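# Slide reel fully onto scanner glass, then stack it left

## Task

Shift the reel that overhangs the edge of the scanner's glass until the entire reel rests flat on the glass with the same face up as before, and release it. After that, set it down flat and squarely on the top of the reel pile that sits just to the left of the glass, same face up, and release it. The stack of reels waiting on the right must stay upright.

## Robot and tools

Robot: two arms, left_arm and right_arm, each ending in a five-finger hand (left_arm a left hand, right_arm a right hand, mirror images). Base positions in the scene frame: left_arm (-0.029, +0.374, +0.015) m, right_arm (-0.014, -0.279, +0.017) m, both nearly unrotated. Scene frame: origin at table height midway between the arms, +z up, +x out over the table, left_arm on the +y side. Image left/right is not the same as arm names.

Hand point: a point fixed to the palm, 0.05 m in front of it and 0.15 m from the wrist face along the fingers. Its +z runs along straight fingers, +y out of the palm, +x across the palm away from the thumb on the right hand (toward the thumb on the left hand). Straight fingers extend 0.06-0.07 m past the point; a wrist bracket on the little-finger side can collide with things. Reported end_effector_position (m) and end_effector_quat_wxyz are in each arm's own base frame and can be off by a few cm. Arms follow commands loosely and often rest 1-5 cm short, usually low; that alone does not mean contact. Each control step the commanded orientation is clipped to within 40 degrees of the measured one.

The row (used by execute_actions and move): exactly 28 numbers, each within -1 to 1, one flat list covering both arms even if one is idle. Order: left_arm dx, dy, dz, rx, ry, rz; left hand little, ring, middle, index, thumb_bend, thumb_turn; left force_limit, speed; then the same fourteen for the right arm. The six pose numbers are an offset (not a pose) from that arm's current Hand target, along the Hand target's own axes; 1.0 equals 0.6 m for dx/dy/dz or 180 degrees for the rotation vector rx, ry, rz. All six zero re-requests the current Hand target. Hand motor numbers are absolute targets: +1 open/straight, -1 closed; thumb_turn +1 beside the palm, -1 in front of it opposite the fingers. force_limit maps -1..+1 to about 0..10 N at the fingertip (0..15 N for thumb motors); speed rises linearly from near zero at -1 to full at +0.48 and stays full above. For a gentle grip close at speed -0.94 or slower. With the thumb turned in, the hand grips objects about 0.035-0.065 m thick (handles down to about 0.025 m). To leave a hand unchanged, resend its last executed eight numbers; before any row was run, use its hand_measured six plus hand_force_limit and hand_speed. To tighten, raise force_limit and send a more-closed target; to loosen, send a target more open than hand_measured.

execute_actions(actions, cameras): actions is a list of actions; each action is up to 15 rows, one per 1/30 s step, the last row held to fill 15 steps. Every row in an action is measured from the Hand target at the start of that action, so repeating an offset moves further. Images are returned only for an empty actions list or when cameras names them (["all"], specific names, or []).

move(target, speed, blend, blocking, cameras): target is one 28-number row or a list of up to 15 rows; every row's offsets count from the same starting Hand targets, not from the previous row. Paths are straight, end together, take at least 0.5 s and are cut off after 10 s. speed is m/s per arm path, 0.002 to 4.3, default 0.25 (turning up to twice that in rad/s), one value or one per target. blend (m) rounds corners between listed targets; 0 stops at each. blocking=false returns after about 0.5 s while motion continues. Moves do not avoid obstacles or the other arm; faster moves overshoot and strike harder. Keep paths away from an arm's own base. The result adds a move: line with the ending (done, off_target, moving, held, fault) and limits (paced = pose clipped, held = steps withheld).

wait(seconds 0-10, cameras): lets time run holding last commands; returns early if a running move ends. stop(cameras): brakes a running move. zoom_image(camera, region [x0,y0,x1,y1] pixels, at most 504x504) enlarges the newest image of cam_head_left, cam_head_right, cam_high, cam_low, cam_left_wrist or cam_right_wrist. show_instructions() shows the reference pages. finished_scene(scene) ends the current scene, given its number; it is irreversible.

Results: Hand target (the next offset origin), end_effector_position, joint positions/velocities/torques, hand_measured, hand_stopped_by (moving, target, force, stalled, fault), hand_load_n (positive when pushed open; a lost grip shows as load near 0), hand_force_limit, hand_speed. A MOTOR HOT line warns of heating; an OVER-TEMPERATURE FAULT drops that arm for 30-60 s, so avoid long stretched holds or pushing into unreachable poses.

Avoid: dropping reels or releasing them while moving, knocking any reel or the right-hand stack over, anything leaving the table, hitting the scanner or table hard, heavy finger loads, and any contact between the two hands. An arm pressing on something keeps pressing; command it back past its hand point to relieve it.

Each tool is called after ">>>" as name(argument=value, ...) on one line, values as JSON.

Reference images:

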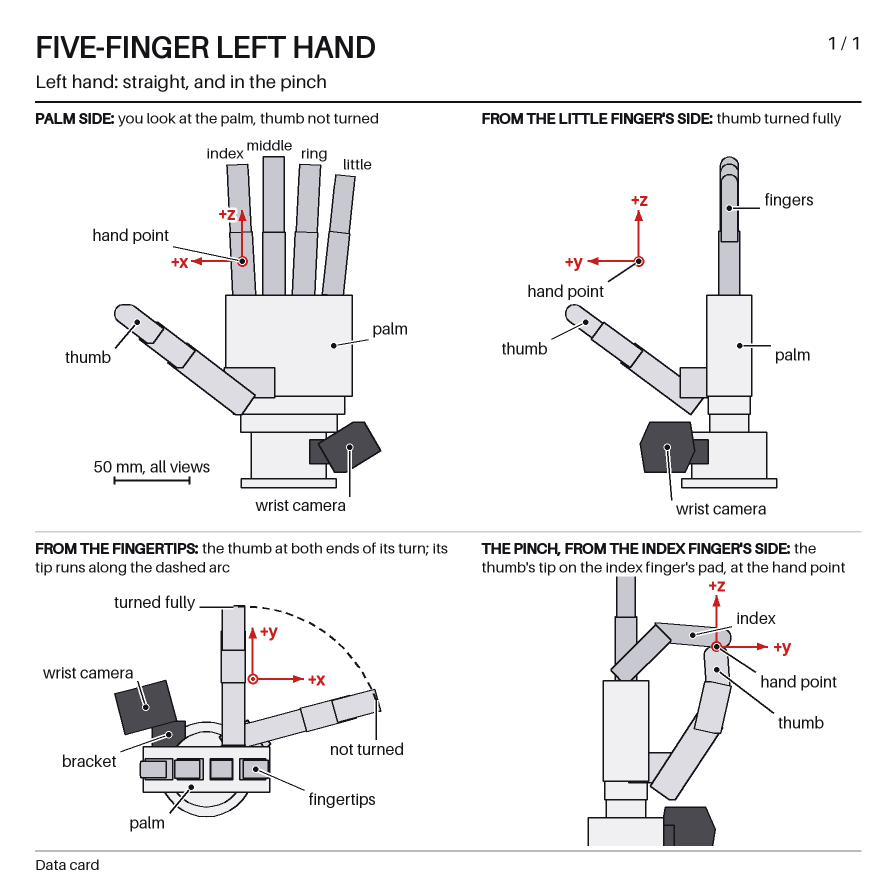

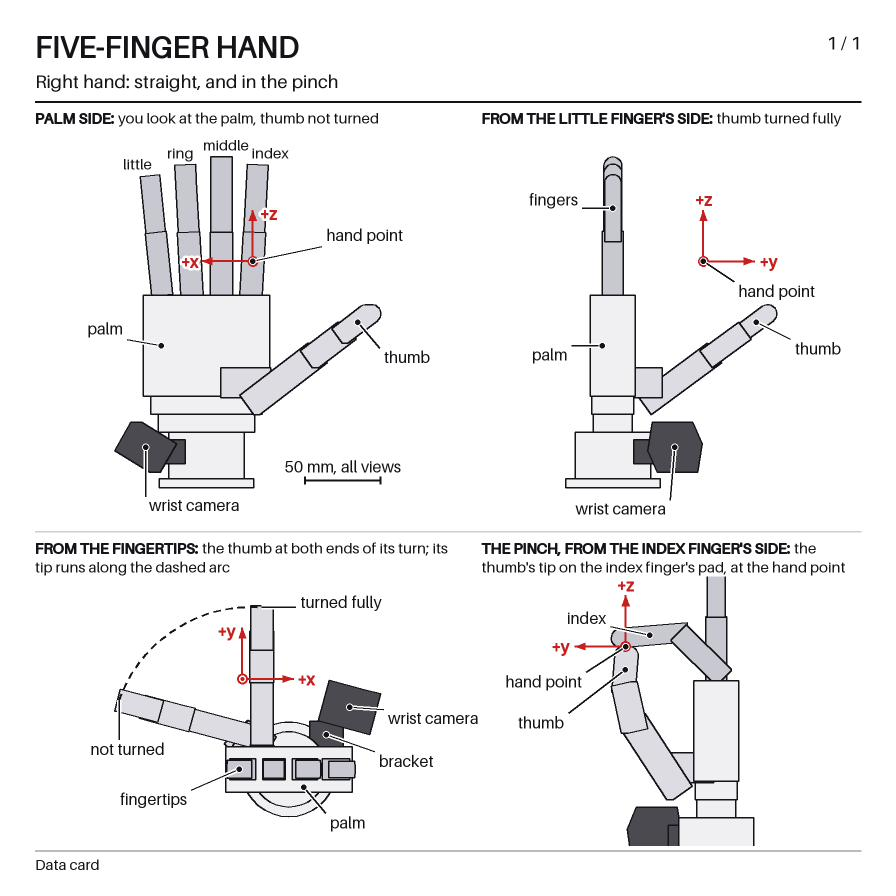

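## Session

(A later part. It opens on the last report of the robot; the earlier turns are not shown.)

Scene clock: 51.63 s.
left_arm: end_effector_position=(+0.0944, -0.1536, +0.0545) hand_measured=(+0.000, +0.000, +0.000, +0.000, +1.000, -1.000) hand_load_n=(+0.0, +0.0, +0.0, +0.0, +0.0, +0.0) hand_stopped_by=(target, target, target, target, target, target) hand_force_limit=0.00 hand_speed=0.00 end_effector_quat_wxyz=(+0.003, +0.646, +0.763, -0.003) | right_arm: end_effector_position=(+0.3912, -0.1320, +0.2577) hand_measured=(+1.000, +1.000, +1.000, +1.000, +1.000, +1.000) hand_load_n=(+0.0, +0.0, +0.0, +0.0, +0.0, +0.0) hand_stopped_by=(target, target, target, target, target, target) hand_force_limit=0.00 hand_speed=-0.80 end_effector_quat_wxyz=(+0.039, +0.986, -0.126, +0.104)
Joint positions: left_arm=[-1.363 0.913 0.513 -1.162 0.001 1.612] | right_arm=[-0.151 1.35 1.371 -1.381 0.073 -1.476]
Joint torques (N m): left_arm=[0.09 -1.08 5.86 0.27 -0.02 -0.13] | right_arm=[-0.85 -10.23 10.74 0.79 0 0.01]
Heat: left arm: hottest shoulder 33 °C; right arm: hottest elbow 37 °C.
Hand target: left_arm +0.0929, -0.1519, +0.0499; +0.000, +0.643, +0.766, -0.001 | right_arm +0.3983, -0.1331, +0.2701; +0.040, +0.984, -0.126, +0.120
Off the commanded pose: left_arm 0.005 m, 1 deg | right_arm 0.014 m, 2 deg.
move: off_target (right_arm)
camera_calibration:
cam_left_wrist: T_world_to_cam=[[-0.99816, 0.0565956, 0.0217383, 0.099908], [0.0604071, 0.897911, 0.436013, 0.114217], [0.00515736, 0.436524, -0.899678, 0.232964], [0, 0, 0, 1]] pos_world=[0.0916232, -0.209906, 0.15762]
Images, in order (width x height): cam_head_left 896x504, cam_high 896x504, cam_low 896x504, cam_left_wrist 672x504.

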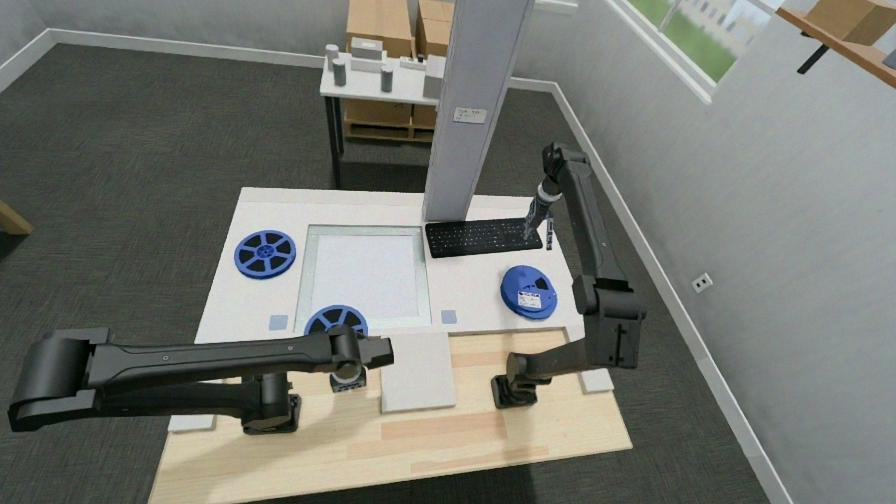

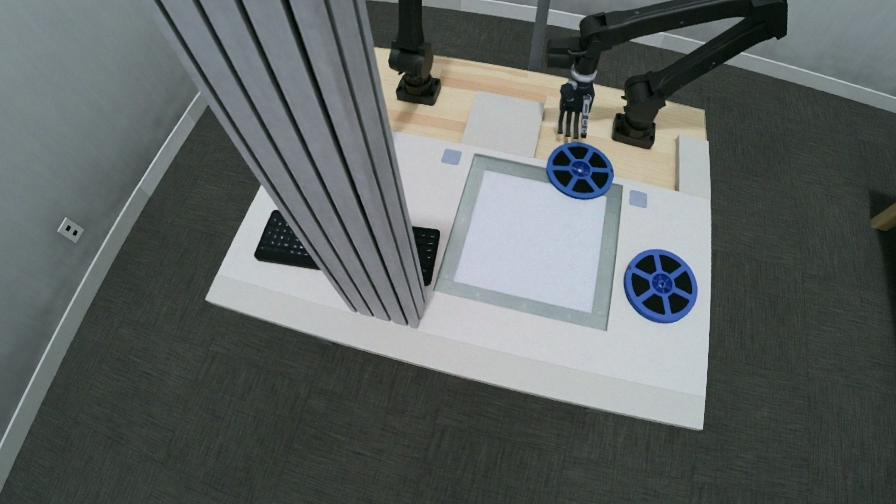

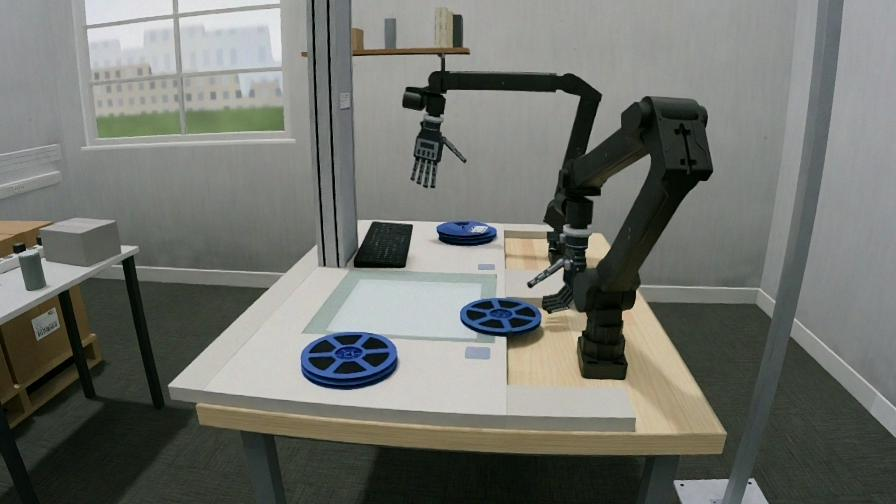

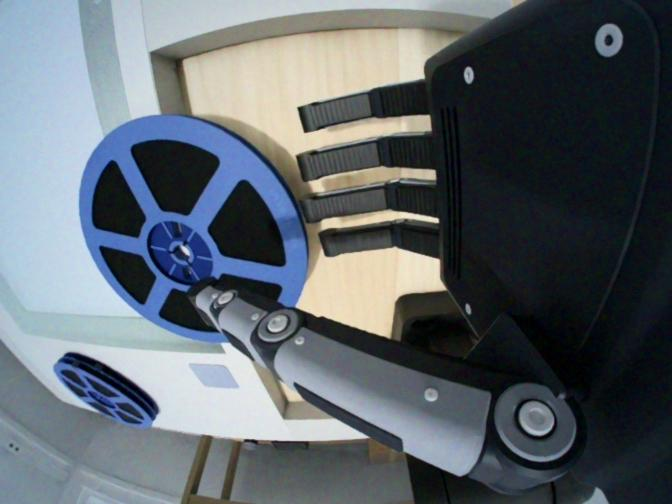

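>>> move(target=[[0.0,-0.0072,0.055,0,0,0,0,0,0,0,1,-1,0,0, 0,0,0,0,0,0,1,1,1,1,1,1,0,-0.8]], speed=0.08, cameras=["cam_left_wrist","cam_low","cam_high"])

>>> zoom_image(camera="cam_low", region=[440, 240, 600, 360])

>>> zoom_image(camera="cam_high", region=[500, 60, 680, 200])

Scene clock: 53.33 s.
left_arm: end_effector_position=(+0.0907, -0.1549, +0.0213) hand_measured=(+0.000, +0.000, +0.000, +0.000, +1.000, -1.000) hand_load_n=(+0.0, +0.0, +0.0, +0.0, +0.0, +0.0) hand_stopped_by=(target, target, target, target, target, target) hand_force_limit=0.00 hand_speed=0.00 end_effector_quat_wxyz=(+0.003, +0.645, +0.764, -0.003) | right_arm: end_effector_position=(+0.3912, -0.1320, +0.2577) hand_measured=(+1.000, +1.000, +1.000, +1.000, +1.000, +1.000) hand_load_n=(+0.0, +0.0, +0.0, +0.0, +0.0, +0.0) hand_stopped_by=(target, target, target, target, target, target) hand_force_limit=0.00 hand_speed=-0.80 end_effector_quat_wxyz=(+0.039, +0.986, -0.126, +0.104)
Joint positions: left_arm=[-1.382 0.979 0.449 -1.033 0.001 1.591] | right_arm=[-0.151 1.35 1.371 -1.381 0.073 -1.476]
Joint torques (N m): left_arm=[-0.5 -1.44 5.37 0.31 -0.03 -0.14] | right_arm=[-0.85 -10.29 10.76 0.8 0 0]
Heat: left arm: hottest shoulder 33 °C; right arm: hottest elbow 37 °C.
Hand target: left_arm +0.0886, -0.1525, +0.0168; +0.000, +0.643, +0.766, +0.000 | right_arm +0.3983, -0.1331, +0.2701; +0.040, +0.984, -0.126, +0.120
Off the commanded pose: left_arm 0.005 m, 1 deg | right_arm 0.014 m, 2 deg.
move: off_target (right_arm)
camera_calibration:
cam_left_wrist: T_world_to_cam=[[-0.998263, 0.0546673, 0.0219734, 0.0966836], [0.0587752, 0.898027, 0.435997, 0.130289], [0.00410211, 0.436531, -0.89968, 0.203684], [0, 0, 0, 1]] pos_world=[0.0880223, -0.211203, 0.12432]
Images, in order (width x height): cam_high 896x504, cam_low 896x504, cam_left_wrist 672x504.

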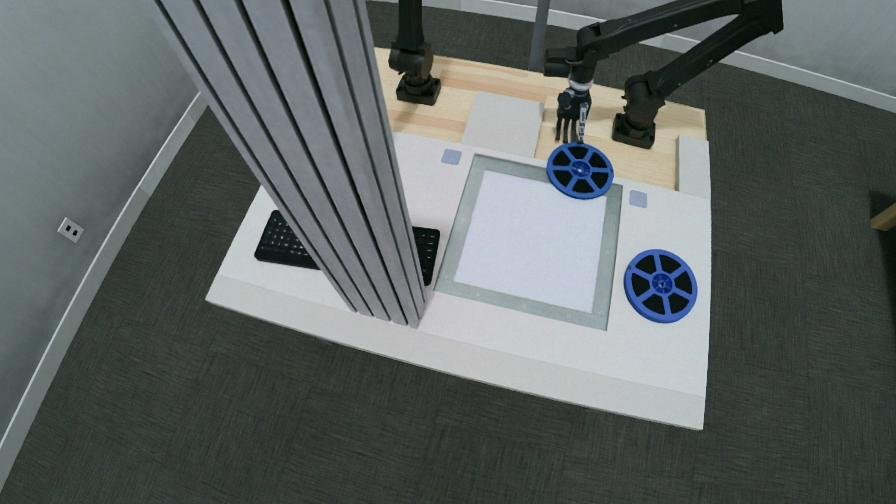

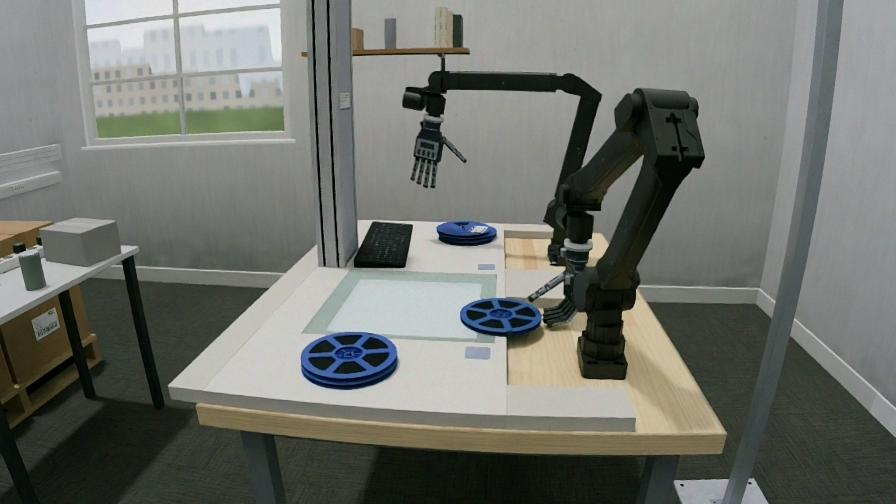

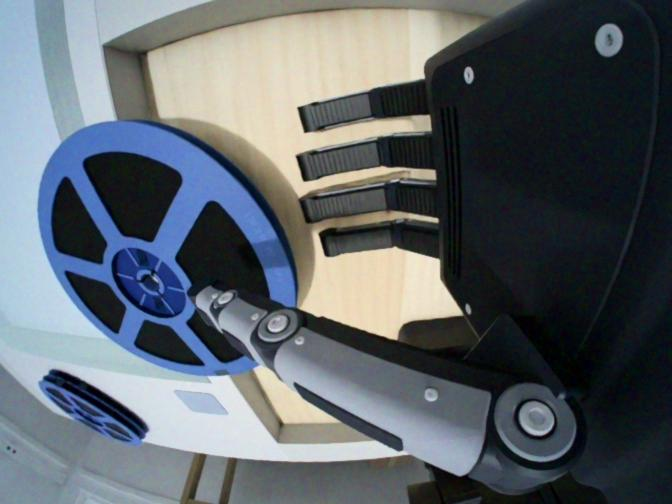

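Scaled by 3.150 from the camera's 896x504 image, which has a finer 1280x720 frame.

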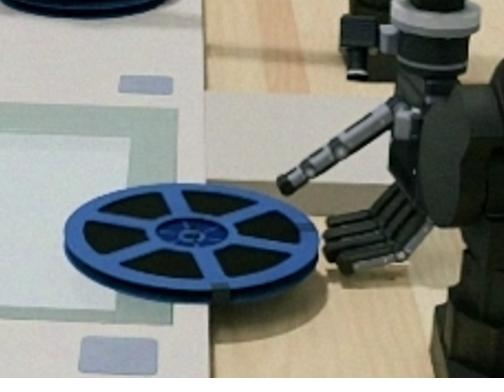

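Scaled by 2.800 from the camera's 896x504 image, which has a finer 1280x720 frame.

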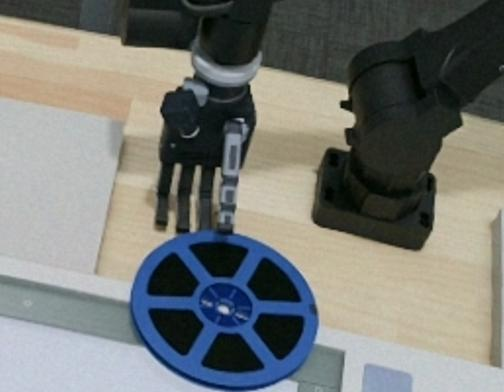

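>>> move(target=[[0.0,0,0.0117,0,0,0,0,0,0,0,1,-1,0,0, 0,0,0,0,0,0,1,1,1,1,1,1,0,-0.8]], speed=0.05, cameras=["cam_low"])

>>> zoom_image(camera="cam_low", region=[480, 270, 600, 350])

Scene clock: 54.87 s.
left_arm: end_effector_position=(+0.0907, -0.1551, +0.0143) hand_measured=(+0.000, +0.000, +0.000, +0.000, +1.000, -1.000) hand_load_n=(+0.0, +0.0, +0.0, +0.0, +0.0, +0.0) hand_stopped_by=(target, target, target, target, target, target) hand_force_limit=0.00 hand_speed=0.00 end_effector_quat_wxyz=(+0.003, +0.645, +0.764, -0.003) | right_arm: end_effector_position=(+0.3912, -0.1320, +0.2577) hand_measured=(+1.000, +1.000, +1.000, +1.000, +1.000, +1.000) hand_load_n=(+0.0, +0.0, +0.0, +0.0, +0.0, +0.0) hand_stopped_by=(target, target, target, target, target, target) hand_force_limit=0.00 hand_speed=-0.80 end_effector_quat_wxyz=(+0.039, +0.986, -0.126, +0.104)
Joint positions: left_arm=[-1.383 0.996 0.437 -1.004 0.001 1.59] | right_arm=[-0.151 1.35 1.371 -1.381 0.073 -1.476]
Joint torques (N m): left_arm=[-0.26 -1.61 5.34 0.34 -0.02 -0.12] | right_arm=[-0.85 -10.23 10.77 0.79 0 0]
Heat: left arm: hottest shoulder 33 °C; right arm: hottest elbow 38 °C.
Hand target: left_arm +0.0886, -0.1525, +0.0098; +0.000, +0.643, +0.766, +0.000 | right_arm +0.3983, -0.1331, +0.2701; +0.040, +0.984, -0.126, +0.120
Off the commanded pose: left_arm 0.006 m, 1 deg | right_arm 0.014 m, 2 deg.
move: off_target (right_arm)
Images, in order (width x height): cam_low 896x504.

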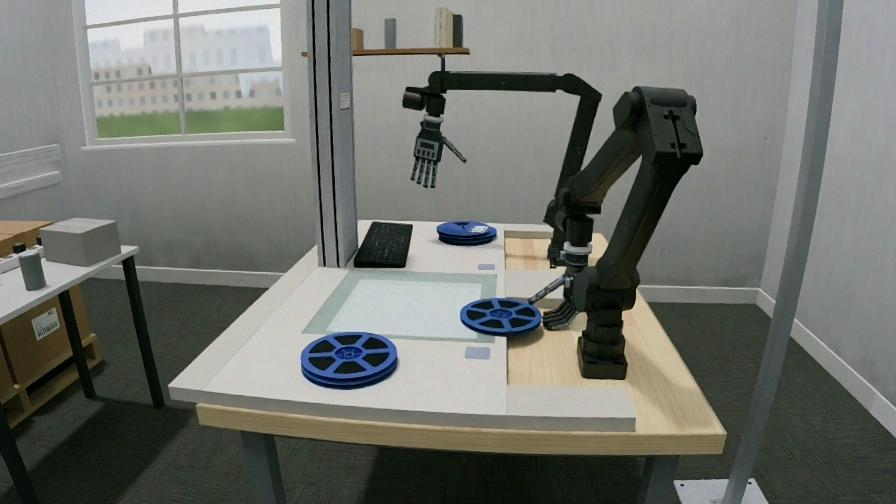

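Scaled by 4.200 from the camera's 896x504 image, which has a finer 1280x720 frame.

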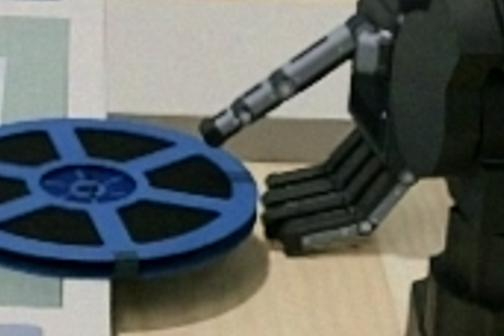

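>>> move(target=[[0.0,0.035,0.0,0,0,0,0,0,0,0,1,-1,0,0, 0,0,0,0,0,0,1,1,1,1,1,1,0,-0.8]], speed=0.05, cameras=["cam_low","cam_high","cam_left_wrist"])

>>> zoom_image(camera="cam_low", region=[480, 270, 600, 350])

Scene clock: 56.40 s.
left_arm: end_effector_position=(+0.1078, -0.1504, +0.0137) hand_measured=(+0.000, +0.000, +0.000, +0.000, +1.000, -1.000) hand_load_n=(+0.0, +0.0, +0.0, +0.0, -0.5, +0.0) hand_stopped_by=(target, target, target, target, target, target) hand_force_limit=0.00 hand_speed=0.00 end_effector_quat_wxyz=(+0.002, +0.640, +0.768, -0.002) | right_arm: end_effector_position=(+0.3912, -0.1320, +0.2577) hand_measured=(+1.000, +1.000, +1.000, +1.000, +1.000, +1.000) hand_load_n=(+0.0, +0.0, +0.0, +0.0, +0.0, +0.0) hand_stopped_by=(target, target, target, target, target, target) hand_force_limit=0.00 hand_speed=-0.80 end_effector_quat_wxyz=(+0.039, +0.986, -0.126, +0.104)
Joint positions: left_arm=[-1.292 1 0.437 -1.001 0.001 1.668] | right_arm=[-0.151 1.35 1.371 -1.381 0.073 -1.476]
Joint torques (N m): left_arm=[0.79 -1.32 5.42 0.25 -0.04 0.13] | right_arm=[-0.85 -10.23 10.77 0.8 0 0]
Heat: left arm: hottest shoulder 33 °C; right arm: hottest elbow 38 °C.
Hand target: left_arm +0.1093, -0.1489, +0.0098; +0.000, +0.643, +0.766, -0.001 | right_arm +0.3983, -0.1331, +0.2701; +0.040, +0.984, -0.126, +0.120
Off the commanded pose: left_arm 0.004 m, 1 deg | right_arm 0.014 m, 2 deg.
move: off_target (right_arm)
camera_calibration:
cam_left_wrist: T_world_to_cam=[[-0.998902, 0.0413904, 0.0219237, 0.111806], [0.0468118, 0.897912, 0.437679, 0.129859], [-0.00156991, 0.438225, -0.898864, 0.195702], [0, 0, 0, 1]] pos_world=[0.105911, -0.206991, 0.116622]
Images, in order (width x height): cam_high 896x504, cam_low 896x504, cam_left_wrist 672x504.

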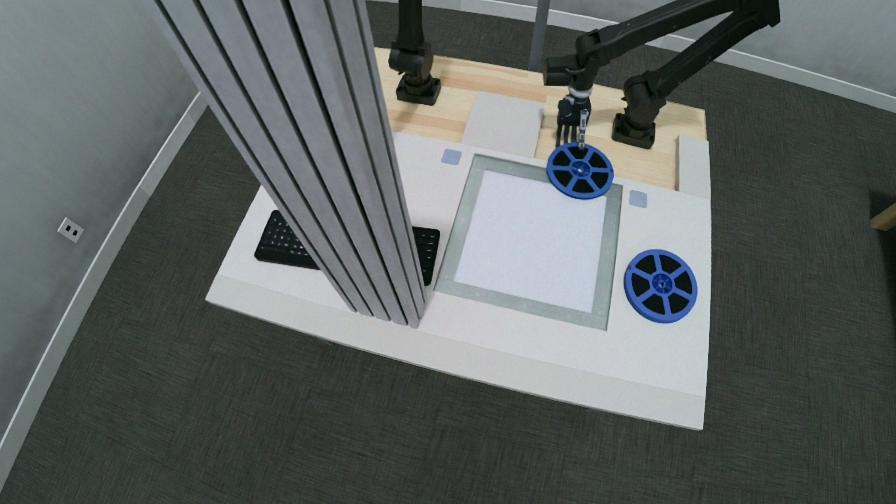

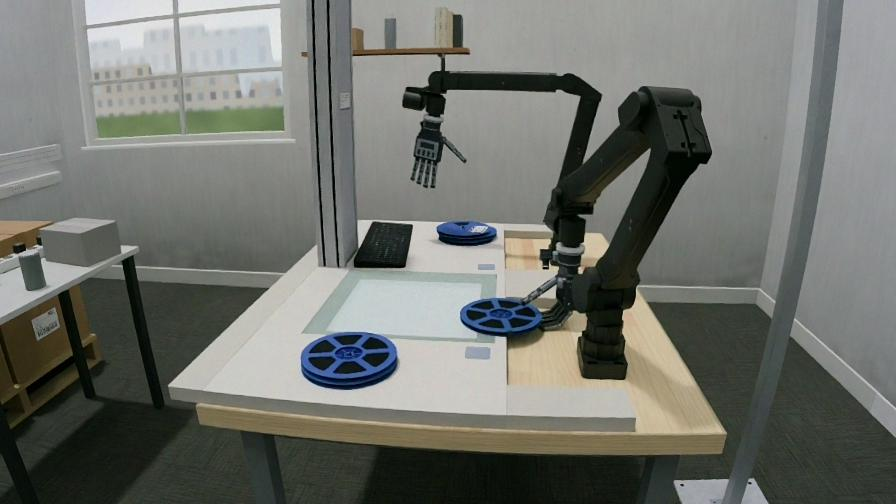

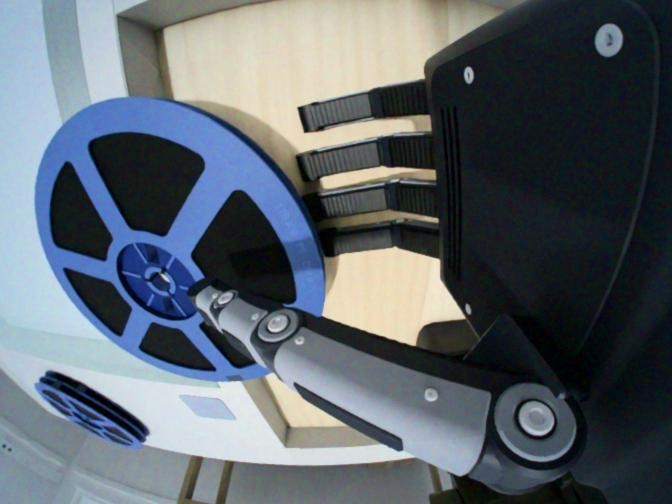

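Scaled by 4.200 from the camera's 896x504 image, which has a finer 1280x720 frame.

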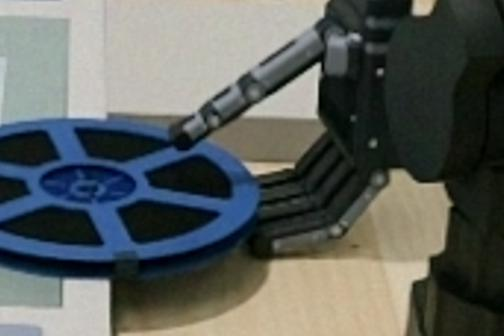

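>>> move(target=[[0.0,0.047,0.0,0,0,0,0,0,0,0,1,-1,0,0, 0,0,0,0,0,0,1,1,1,1,1,1,0,-0.8]], speed=0.05, cameras=["cam_low","cam_high","cam_left_wrist"])

>>> zoom_image(camera="cam_low", region=[480, 270, 600, 350])

Scene clock: 57.93 s.
left_arm: end_effector_position=(+0.1328, -0.1417, +0.0124) hand_measured=(+0.000, +0.000, +0.000, +0.000, +1.000, -1.000) hand_load_n=(+0.0, -0.5, -5.0, +0.5, +0.0, +0.0) hand_stopped_by=(target, target, target, target, target, target) hand_force_limit=0.00 hand_speed=0.00 end_effector_quat_wxyz=(+0.001, +0.639, +0.770, -0.001) | right_arm: end_effector_position=(+0.3912, -0.1320, +0.2577) hand_measured=(+1.000, +1.000, +1.000, +1.000, +1.000, +1.000) hand_load_n=(+0.0, +0.0, +0.0, +0.0, +0.0, +0.0) hand_stopped_by=(target, target, target, target, target, target) hand_force_limit=0.00 hand_speed=-0.80 end_effector_quat_wxyz=(+0.039, +0.986, -0.126, +0.104)
Joint positions: left_arm=[-1.159 1.008 0.437 -0.997 0.001 1.798] | right_arm=[-0.151 1.35 1.371 -1.381 0.073 -1.476]
Joint torques (N m): left_arm=[1.26 -0.62 6.15 0.43 -0.04 0.2] | right_arm=[-0.85 -10.17 10.76 0.79 -0.01 0.01]
Heat: left arm: hottest shoulder 33 °C; right arm: hottest elbow 38 °C.
Hand target: left_arm +0.1370, -0.1440, +0.0098; +0.000, +0.643, +0.766, -0.001 | right_arm +0.3983, -0.1331, +0.2701; +0.040, +0.984, -0.126, +0.120
Off the commanded pose: left_arm 0.005 m, 1 deg | right_arm 0.014 m, 2 deg.
move: off_target (right_arm)
camera_calibration:
cam_left_wrist: T_world_to_cam=[[-0.999045, 0.0375142, 0.0224102, 0.135854], [0.0435512, 0.896799, 0.440289, 0.121701], [-0.00358037, 0.440844, -0.897576, 0.191351], [0, 0, 0, 1]] pos_world=[0.131109, -0.198594, 0.115124]
Images, in order (width x height): cam_high 896x504, cam_low 896x504, cam_left_wrist 672x504.

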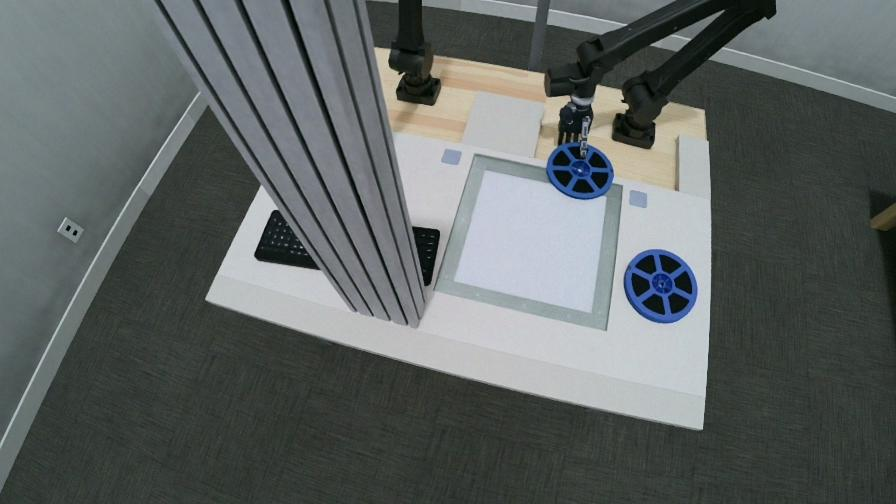

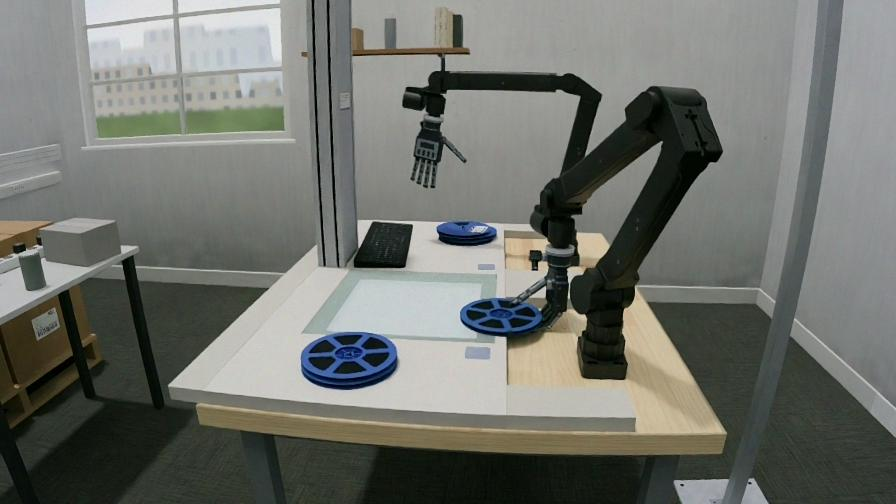

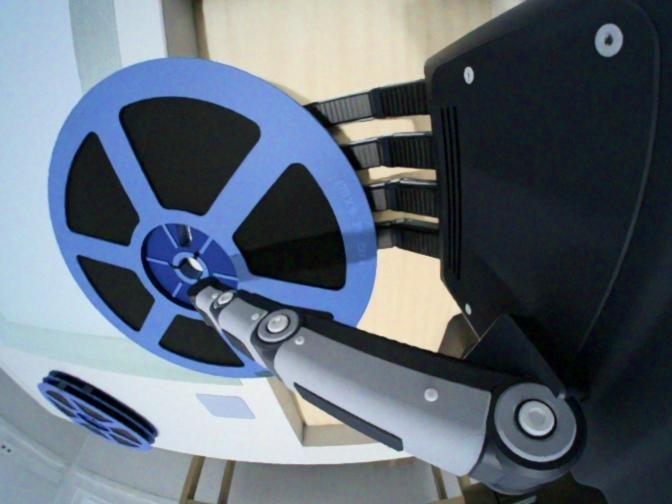

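Scaled by 4.200 from the camera's 896x504 image, which has a finer 1280x720 frame.

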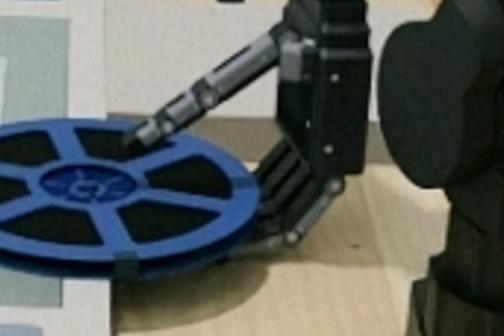

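>>> move(target=[[0.0,0.0,-0.018,0,0,0,0,0,0,0,1,-1,0,0, 0,0,0,0,0,0,1,1,1,1,1,1,0,-0.8],[0.0,0.0,-0.0185,0,0,0,0.12,0.12,0.12,0.12,1,-1,0,0, 0,0,0,0,0,0,1,1,1,1,1,1,0,-0.8],[0.0,0.0,-0.042,0,0,0,0.12,0.12,0.12,0.12,1,-1,0,0, 0,0,0,0,0,0,1,1,1,1,1,1,0,-0.8]], speed=0.04, cameras=["cam_low","cam_left_wrist"])

>>> zoom_image(camera="cam_low", region=[480, 270, 600, 350])

Scene clock: 61.90 s.
left_arm: end_effector_position=(+0.1315, -0.1326, +0.0238) hand_measured=(+0.120, +0.120, +0.120, +0.120, +1.000, -1.000) hand_load_n=(+0.0, +0.0, +0.0, +0.0, +0.0, +0.0) hand_stopped_by=(target, target, target, target, target, target) hand_force_limit=0.00 hand_speed=0.00 end_effector_quat_wxyz=(-0.012, +0.641, +0.767, +0.007) | right_arm: end_effector_position=(+0.3912, -0.1320, +0.2577) hand_measured=(+1.000, +1.000, +1.000, +1.000, +1.000, +1.000) hand_load_n=(+0.0, +0.0, +0.0, +0.0, +0.0, +0.0) hand_stopped_by=(target, target, target, target, target, target) hand_force_limit=0.00 hand_speed=-0.80 end_effector_quat_wxyz=(+0.039, +0.986, -0.126, +0.104)
Joint positions: left_arm=[-1.15 0.98 0.454 -1.073 -0.003 1.813] | right_arm=[-0.151 1.35 1.371 -1.381 0.073 -1.476]
Joint torques (N m): left_arm=[0.67 -2.73 8.18 -0.4 0.13 0.08] | right_arm=[-0.85 -10.23 10.74 0.81 -0.01 0]
Heat: left arm: hottest shoulder 33 °C; right arm: hottest elbow 38 °C.
Hand target: left_arm +0.1370, -0.1440, +0.0350; +0.000, +0.643, +0.766, -0.001 | right_arm +0.3983, -0.1331, +0.2701; +0.040, +0.984, -0.126, +0.120
Off the commanded pose: left_arm 0.017 m, 2 deg | right_arm 0.014 m, 2 deg.
move: off_target (left_arm, right_arm)
camera_calibration:
cam_left_wrist: T_world_to_cam=[[-0.998492, 0.0439258, 0.0329336, 0.134489], [0.0542267, 0.882794, 0.46662, 0.10461], [-0.00857688, 0.467702, -0.883844, 0.201479], [0, 0, 0, 1]] pos_world=[0.130341, -0.192489, 0.124834]
Images, in order (width x height): cam_low 896x504, cam_left_wrist 672x504.

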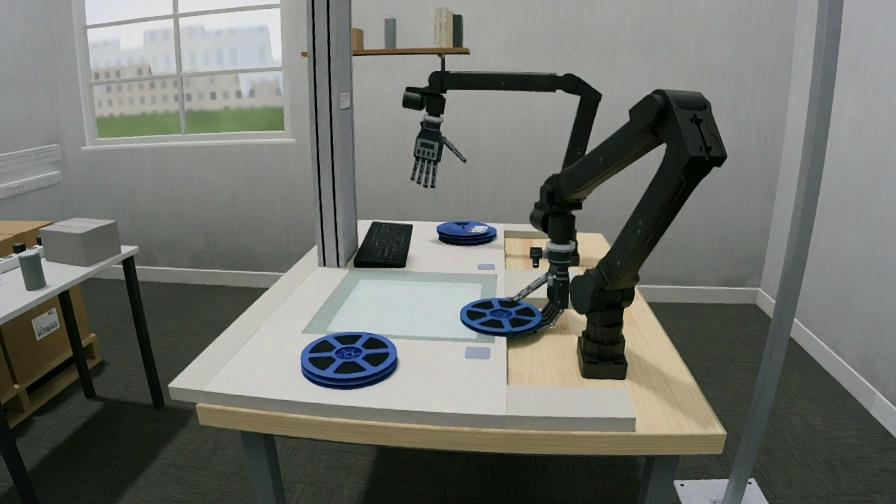

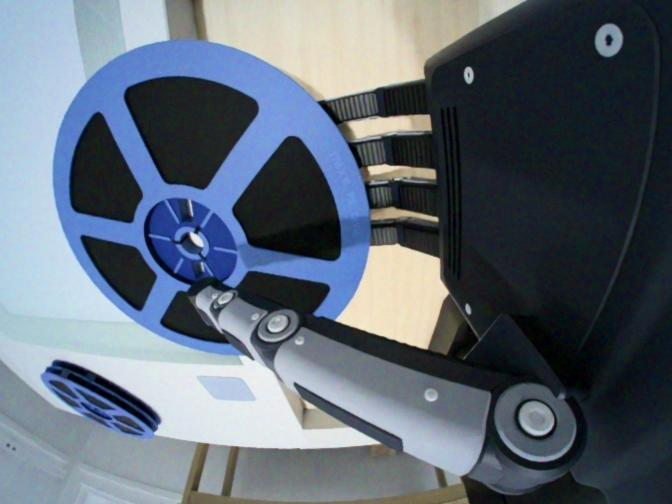

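Scaled by 4.200 from the camera's 896x504 image, which has a finer 1280x720 frame.

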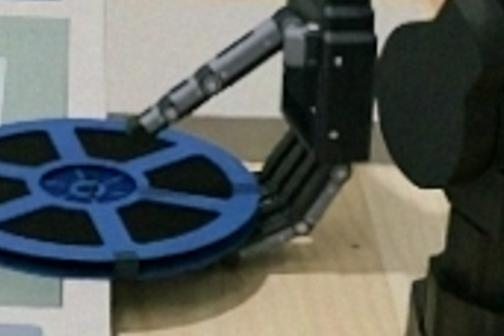

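>>> move(target=[[0.0,0.008,-0.017,0,0,0,0.12,0.12,0.12,0.12,1,-1,0,0, 0,0,0,0,0,0,1,1,1,1,1,1,0,-0.8]], speed=0.05, cameras=["cam_low","cam_left_wrist"])

>>> zoom_image(camera="cam_low", region=[480, 270, 600, 350])

Scene clock: 63.27 s.
left_arm: end_effector_position=(+0.1326, -0.1259, +0.0289) hand_measured=(+0.120, +0.120, +0.120, +0.120, +1.000, -1.000) hand_load_n=(+0.0, +0.0, +0.5, +0.0, +0.0, +0.0) hand_stopped_by=(target, target, target, target, target, target) hand_force_limit=0.00 hand_speed=0.00 end_effector_quat_wxyz=(-0.019, +0.640, +0.768, +0.010) | right_arm: end_effector_position=(+0.3912, -0.1320, +0.2577) hand_measured=(+1.000, +1.000, +1.000, +1.000, +1.000, +1.000) hand_load_n=(+0.0, +0.0, +0.0, +0.0, +0.0, +0.0) hand_stopped_by=(target, target, target, target, target, target) hand_force_limit=0.00 hand_speed=-0.80 end_effector_quat_wxyz=(+0.039, +0.986, -0.126, +0.104)
Joint positions: left_arm=[-1.13 0.964 0.46 -1.11 -0.003 1.831] | right_arm=[-0.151 1.35 1.371 -1.381 0.073 -1.476]
Joint torques (N m): left_arm=[1.03 -2.49 9.26 -0.49 0.11 0.14] | right_arm=[-0.91 -10.29 10.76 0.81 -0.01 0.01]
Heat: left arm: hottest shoulder 33 °C; right arm: hottest elbow 38 °C.
Hand target: left_arm +0.1418, -0.1432, +0.0453; +0.000, +0.643, +0.766, -0.001 | right_arm +0.3983, -0.1331, +0.2701; +0.040, +0.984, -0.126, +0.120
Off the commanded pose: left_arm 0.025 m, 3 deg | right_arm 0.014 m, 2 deg.
move: off_target (left_arm, right_arm)
camera_calibration:
cam_left_wrist: T_world_to_cam=[[-0.998375, 0.0404373, 0.0401571, 0.134524], [0.0547278, 0.876825, 0.477684, 0.0951439], [-0.0158945, 0.479106, -0.877613, 0.205085], [0, 0, 0, 1]] pos_world=[0.132358, -0.187122, 0.129134]
Images, in order (width x height): cam_low 896x504, cam_left_wrist 672x504.

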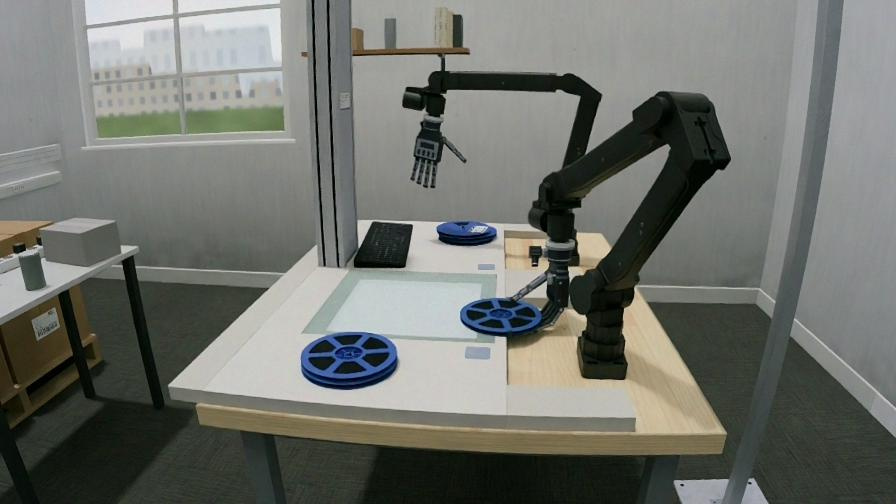

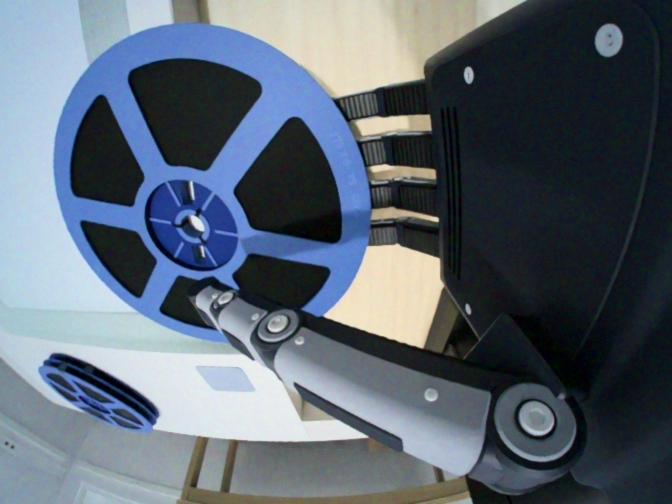

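Scaled by 4.200 from the camera's 896x504 image, which has a finer 1280x720 frame.

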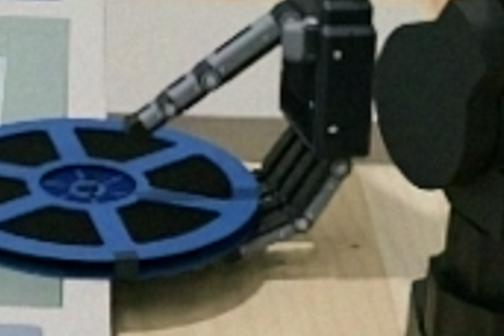

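>>> move(target=[[-0.02,0.003,-0.008,0,0,0,0.12,0.12,0.12,0.12,1,-1,0,0, 0,0,0,0,0,0,1,1,1,1,1,1,0,-0.8]], speed=0.05, cameras=["cam_low","cam_left_wrist"])

>>> zoom_image(camera="cam_low", region=[440, 270, 600, 350])

Scene clock: 65.97 s.
left_arm: end_effector_position=(+0.1371, -0.1362, +0.0348) hand_measured=(+0.120, +0.120, +0.120, +0.120, +1.000, -1.000) hand_load_n=(+0.0, +0.0, +0.5, +0.0, +0.0, +0.0) hand_stopped_by=(target, target, target, target, target, target) hand_force_limit=0.00 hand_speed=0.00 end_effector_quat_wxyz=(-0.015, +0.640, +0.768, +0.007) | right_arm: end_effector_position=(+0.3912, -0.1320, +0.2577) hand_measured=(+1.000, +1.000, +1.000, +1.000, +1.000, +1.000) hand_load_n=(+0.0, +0.0, +0.0, +0.0, +0.0, +0.0) hand_stopped_by=(target, target, target, target, target, target) hand_force_limit=0.00 hand_speed=-0.80 end_effector_quat_wxyz=(+0.039, +0.986, -0.126, +0.104)
Joint positions: left_arm=[-1.13 0.984 0.49 -1.11 -0.001 1.831] | right_arm=[-0.151 1.35 1.371 -1.381 0.073 -1.476]
Joint torques (N m): left_arm=[0.44 -1.79 9.62 -0.4 0.03 0.08] | right_arm=[-0.79 -10.29 10.77 0.8 -0.01 0]
Heat: left arm: hottest shoulder 33 °C; right arm: hottest elbow 38 °C.
Hand target: left_arm +0.1456, -0.1546, +0.0499; +0.000, +0.643, +0.766, -0.001 | right_arm +0.3983, -0.1331, +0.2701; +0.040, +0.984, -0.126, +0.120
Off the commanded pose: left_arm 0.026 m, 2 deg | right_arm 0.014 m, 2 deg.
move: off_target (left_arm, right_arm)
camera_calibration:
cam_left_wrist: T_world_to_cam=[[-0.998425, 0.0414755, 0.037779, 0.139371], [0.0543825, 0.880946, 0.470082, 0.102055], [-0.0137844, 0.471396, -0.881814, 0.214071], [0, 0, 0, 1]] pos_world=[0.136553, -0.196598, 0.135531]
Images, in order (width x height): cam_low 896x504, cam_left_wrist 672x504.

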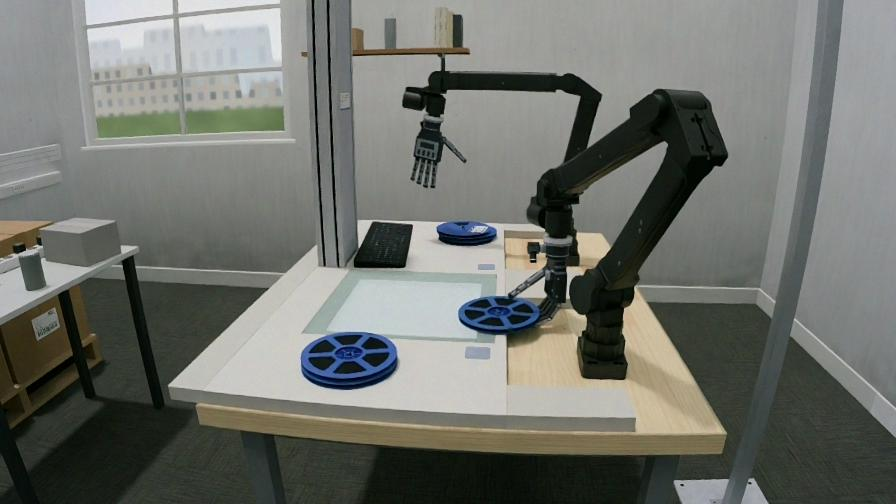

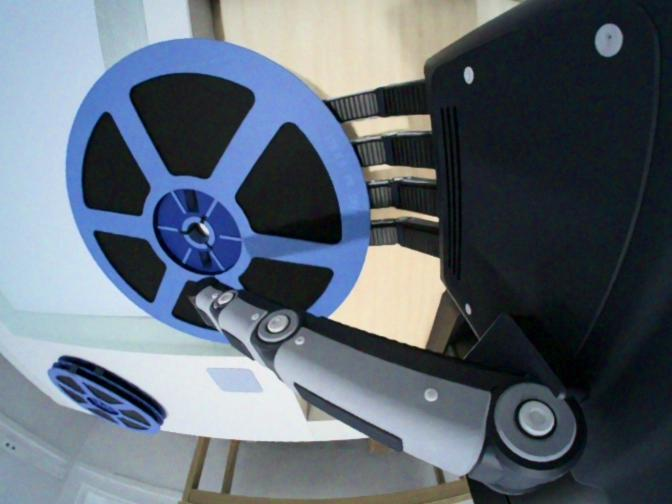

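Scaled by 3.150 from the camera's 896x504 image, which has a finer 1280x720 frame.

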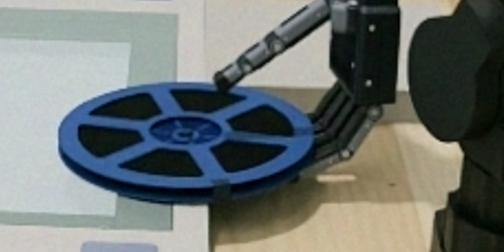

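>>> move(target=[[0,0.0,0,0,0,0,0.12,0.12,0.12,0.12,-0.4,-1,0,-0.3, 0,0,0,0,0,0,1,1,1,1,1,1,0,-0.8]], speed=0.05, cameras=["cam_low","cam_left_wrist","cam_high"])

>>> zoom_image(camera="cam_low", region=[440, 270, 600, 350])

Scene clock: 68.03 s.
left_arm: end_effector_position=(+0.1371, -0.1362, +0.0348) hand_measured=(+0.120, +0.120, +0.120, +0.120, -0.400, -1.000) hand_load_n=(+0.0, +0.0, +1.0, +0.0, +0.0, +0.0) hand_stopped_by=(target, target, target, target, target, target) hand_force_limit=0.00 hand_speed=-0.30 end_effector_quat_wxyz=(-0.015, +0.640, +0.768, +0.007) | right_arm: end_effector_position=(+0.3912, -0.1320, +0.2577) hand_measured=(+1.000, +1.000, +1.000, +1.000, +1.000, +1.000) hand_load_n=(+0.0, +0.0, +0.0, +0.0, +0.0, +0.0) hand_stopped_by=(target, target, target, target, target, target) hand_force_limit=0.00 hand_speed=-0.80 end_effector_quat_wxyz=(+0.039, +0.986, -0.126, +0.104)
Joint positions: left_arm=[-1.13 0.984 0.49 -1.11 -0.001 1.831] | right_arm=[-0.151 1.35 1.371 -1.381 0.073 -1.476]
Joint torques (N m): left_arm=[0.38 -1.55 9.61 -0.42 0.07 0.07] | right_arm=[-0.85 -10.17 10.77 0.79 -0.01 0.01]
Heat: left arm: hottest shoulder 32 °C; right arm: hottest elbow 38 °C.
Hand target: left_arm +0.1456, -0.1546, +0.0499; +0.000, +0.643, +0.766, -0.001 | right_arm +0.3983, -0.1331, +0.2701; +0.040, +0.984, -0.126, +0.120
Off the commanded pose: left_arm 0.025 m, 2 deg | right_arm 0.014 m, 2 deg.
move: off_target (left_arm, right_arm)
camera_calibration:
cam_left_wrist: T_world_to_cam=[[-0.998425, 0.0414755, 0.037779, 0.139371], [0.0543825, 0.880946, 0.470082, 0.102055], [-0.0137844, 0.471396, -0.881814, 0.214071], [0, 0, 0, 1]] pos_world=[0.136553, -0.196598, 0.135531]
Images, in order (width x height): cam_high 896x504, cam_low 896x504, cam_left_wrist 672x504.

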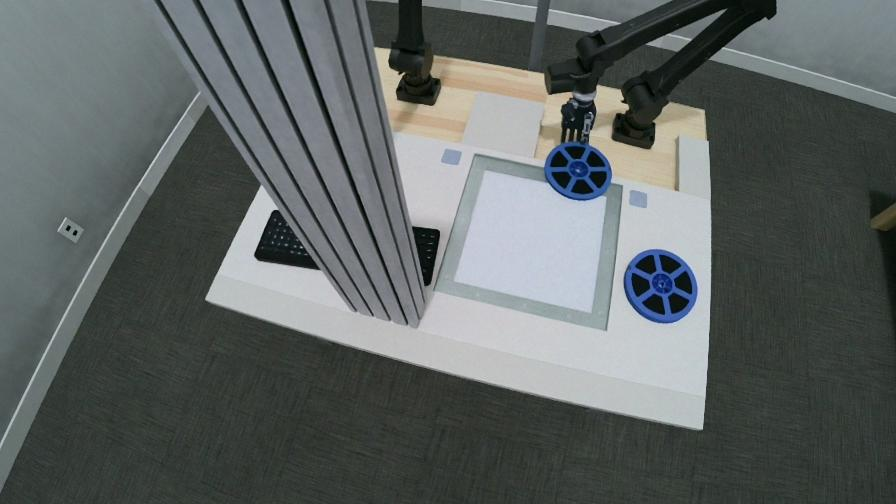

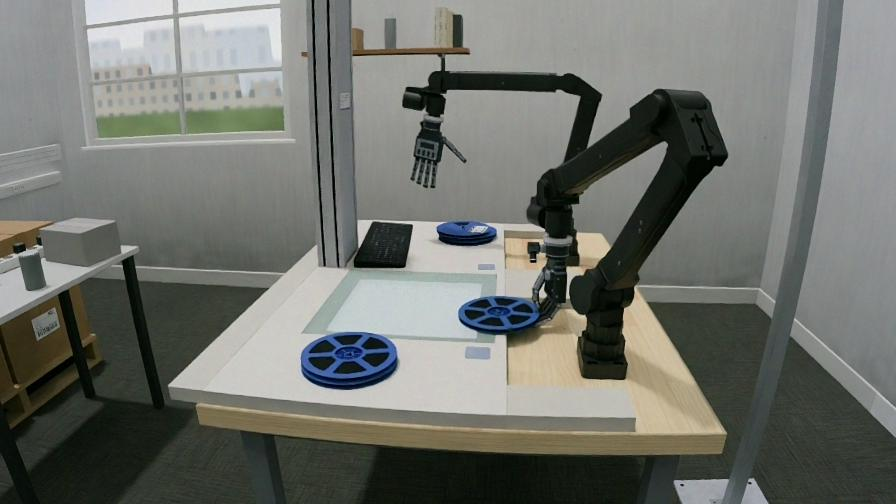

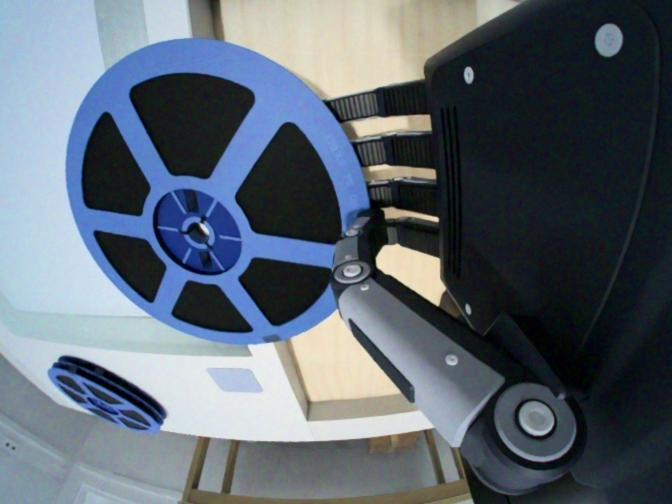

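Scaled by 3.150 from the camera's 896x504 image, which has a finer 1280x720 frame.

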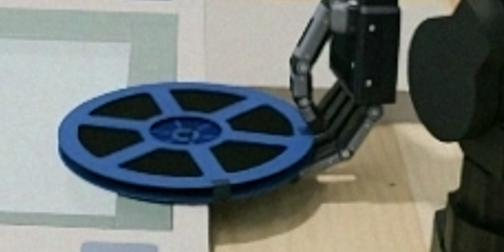

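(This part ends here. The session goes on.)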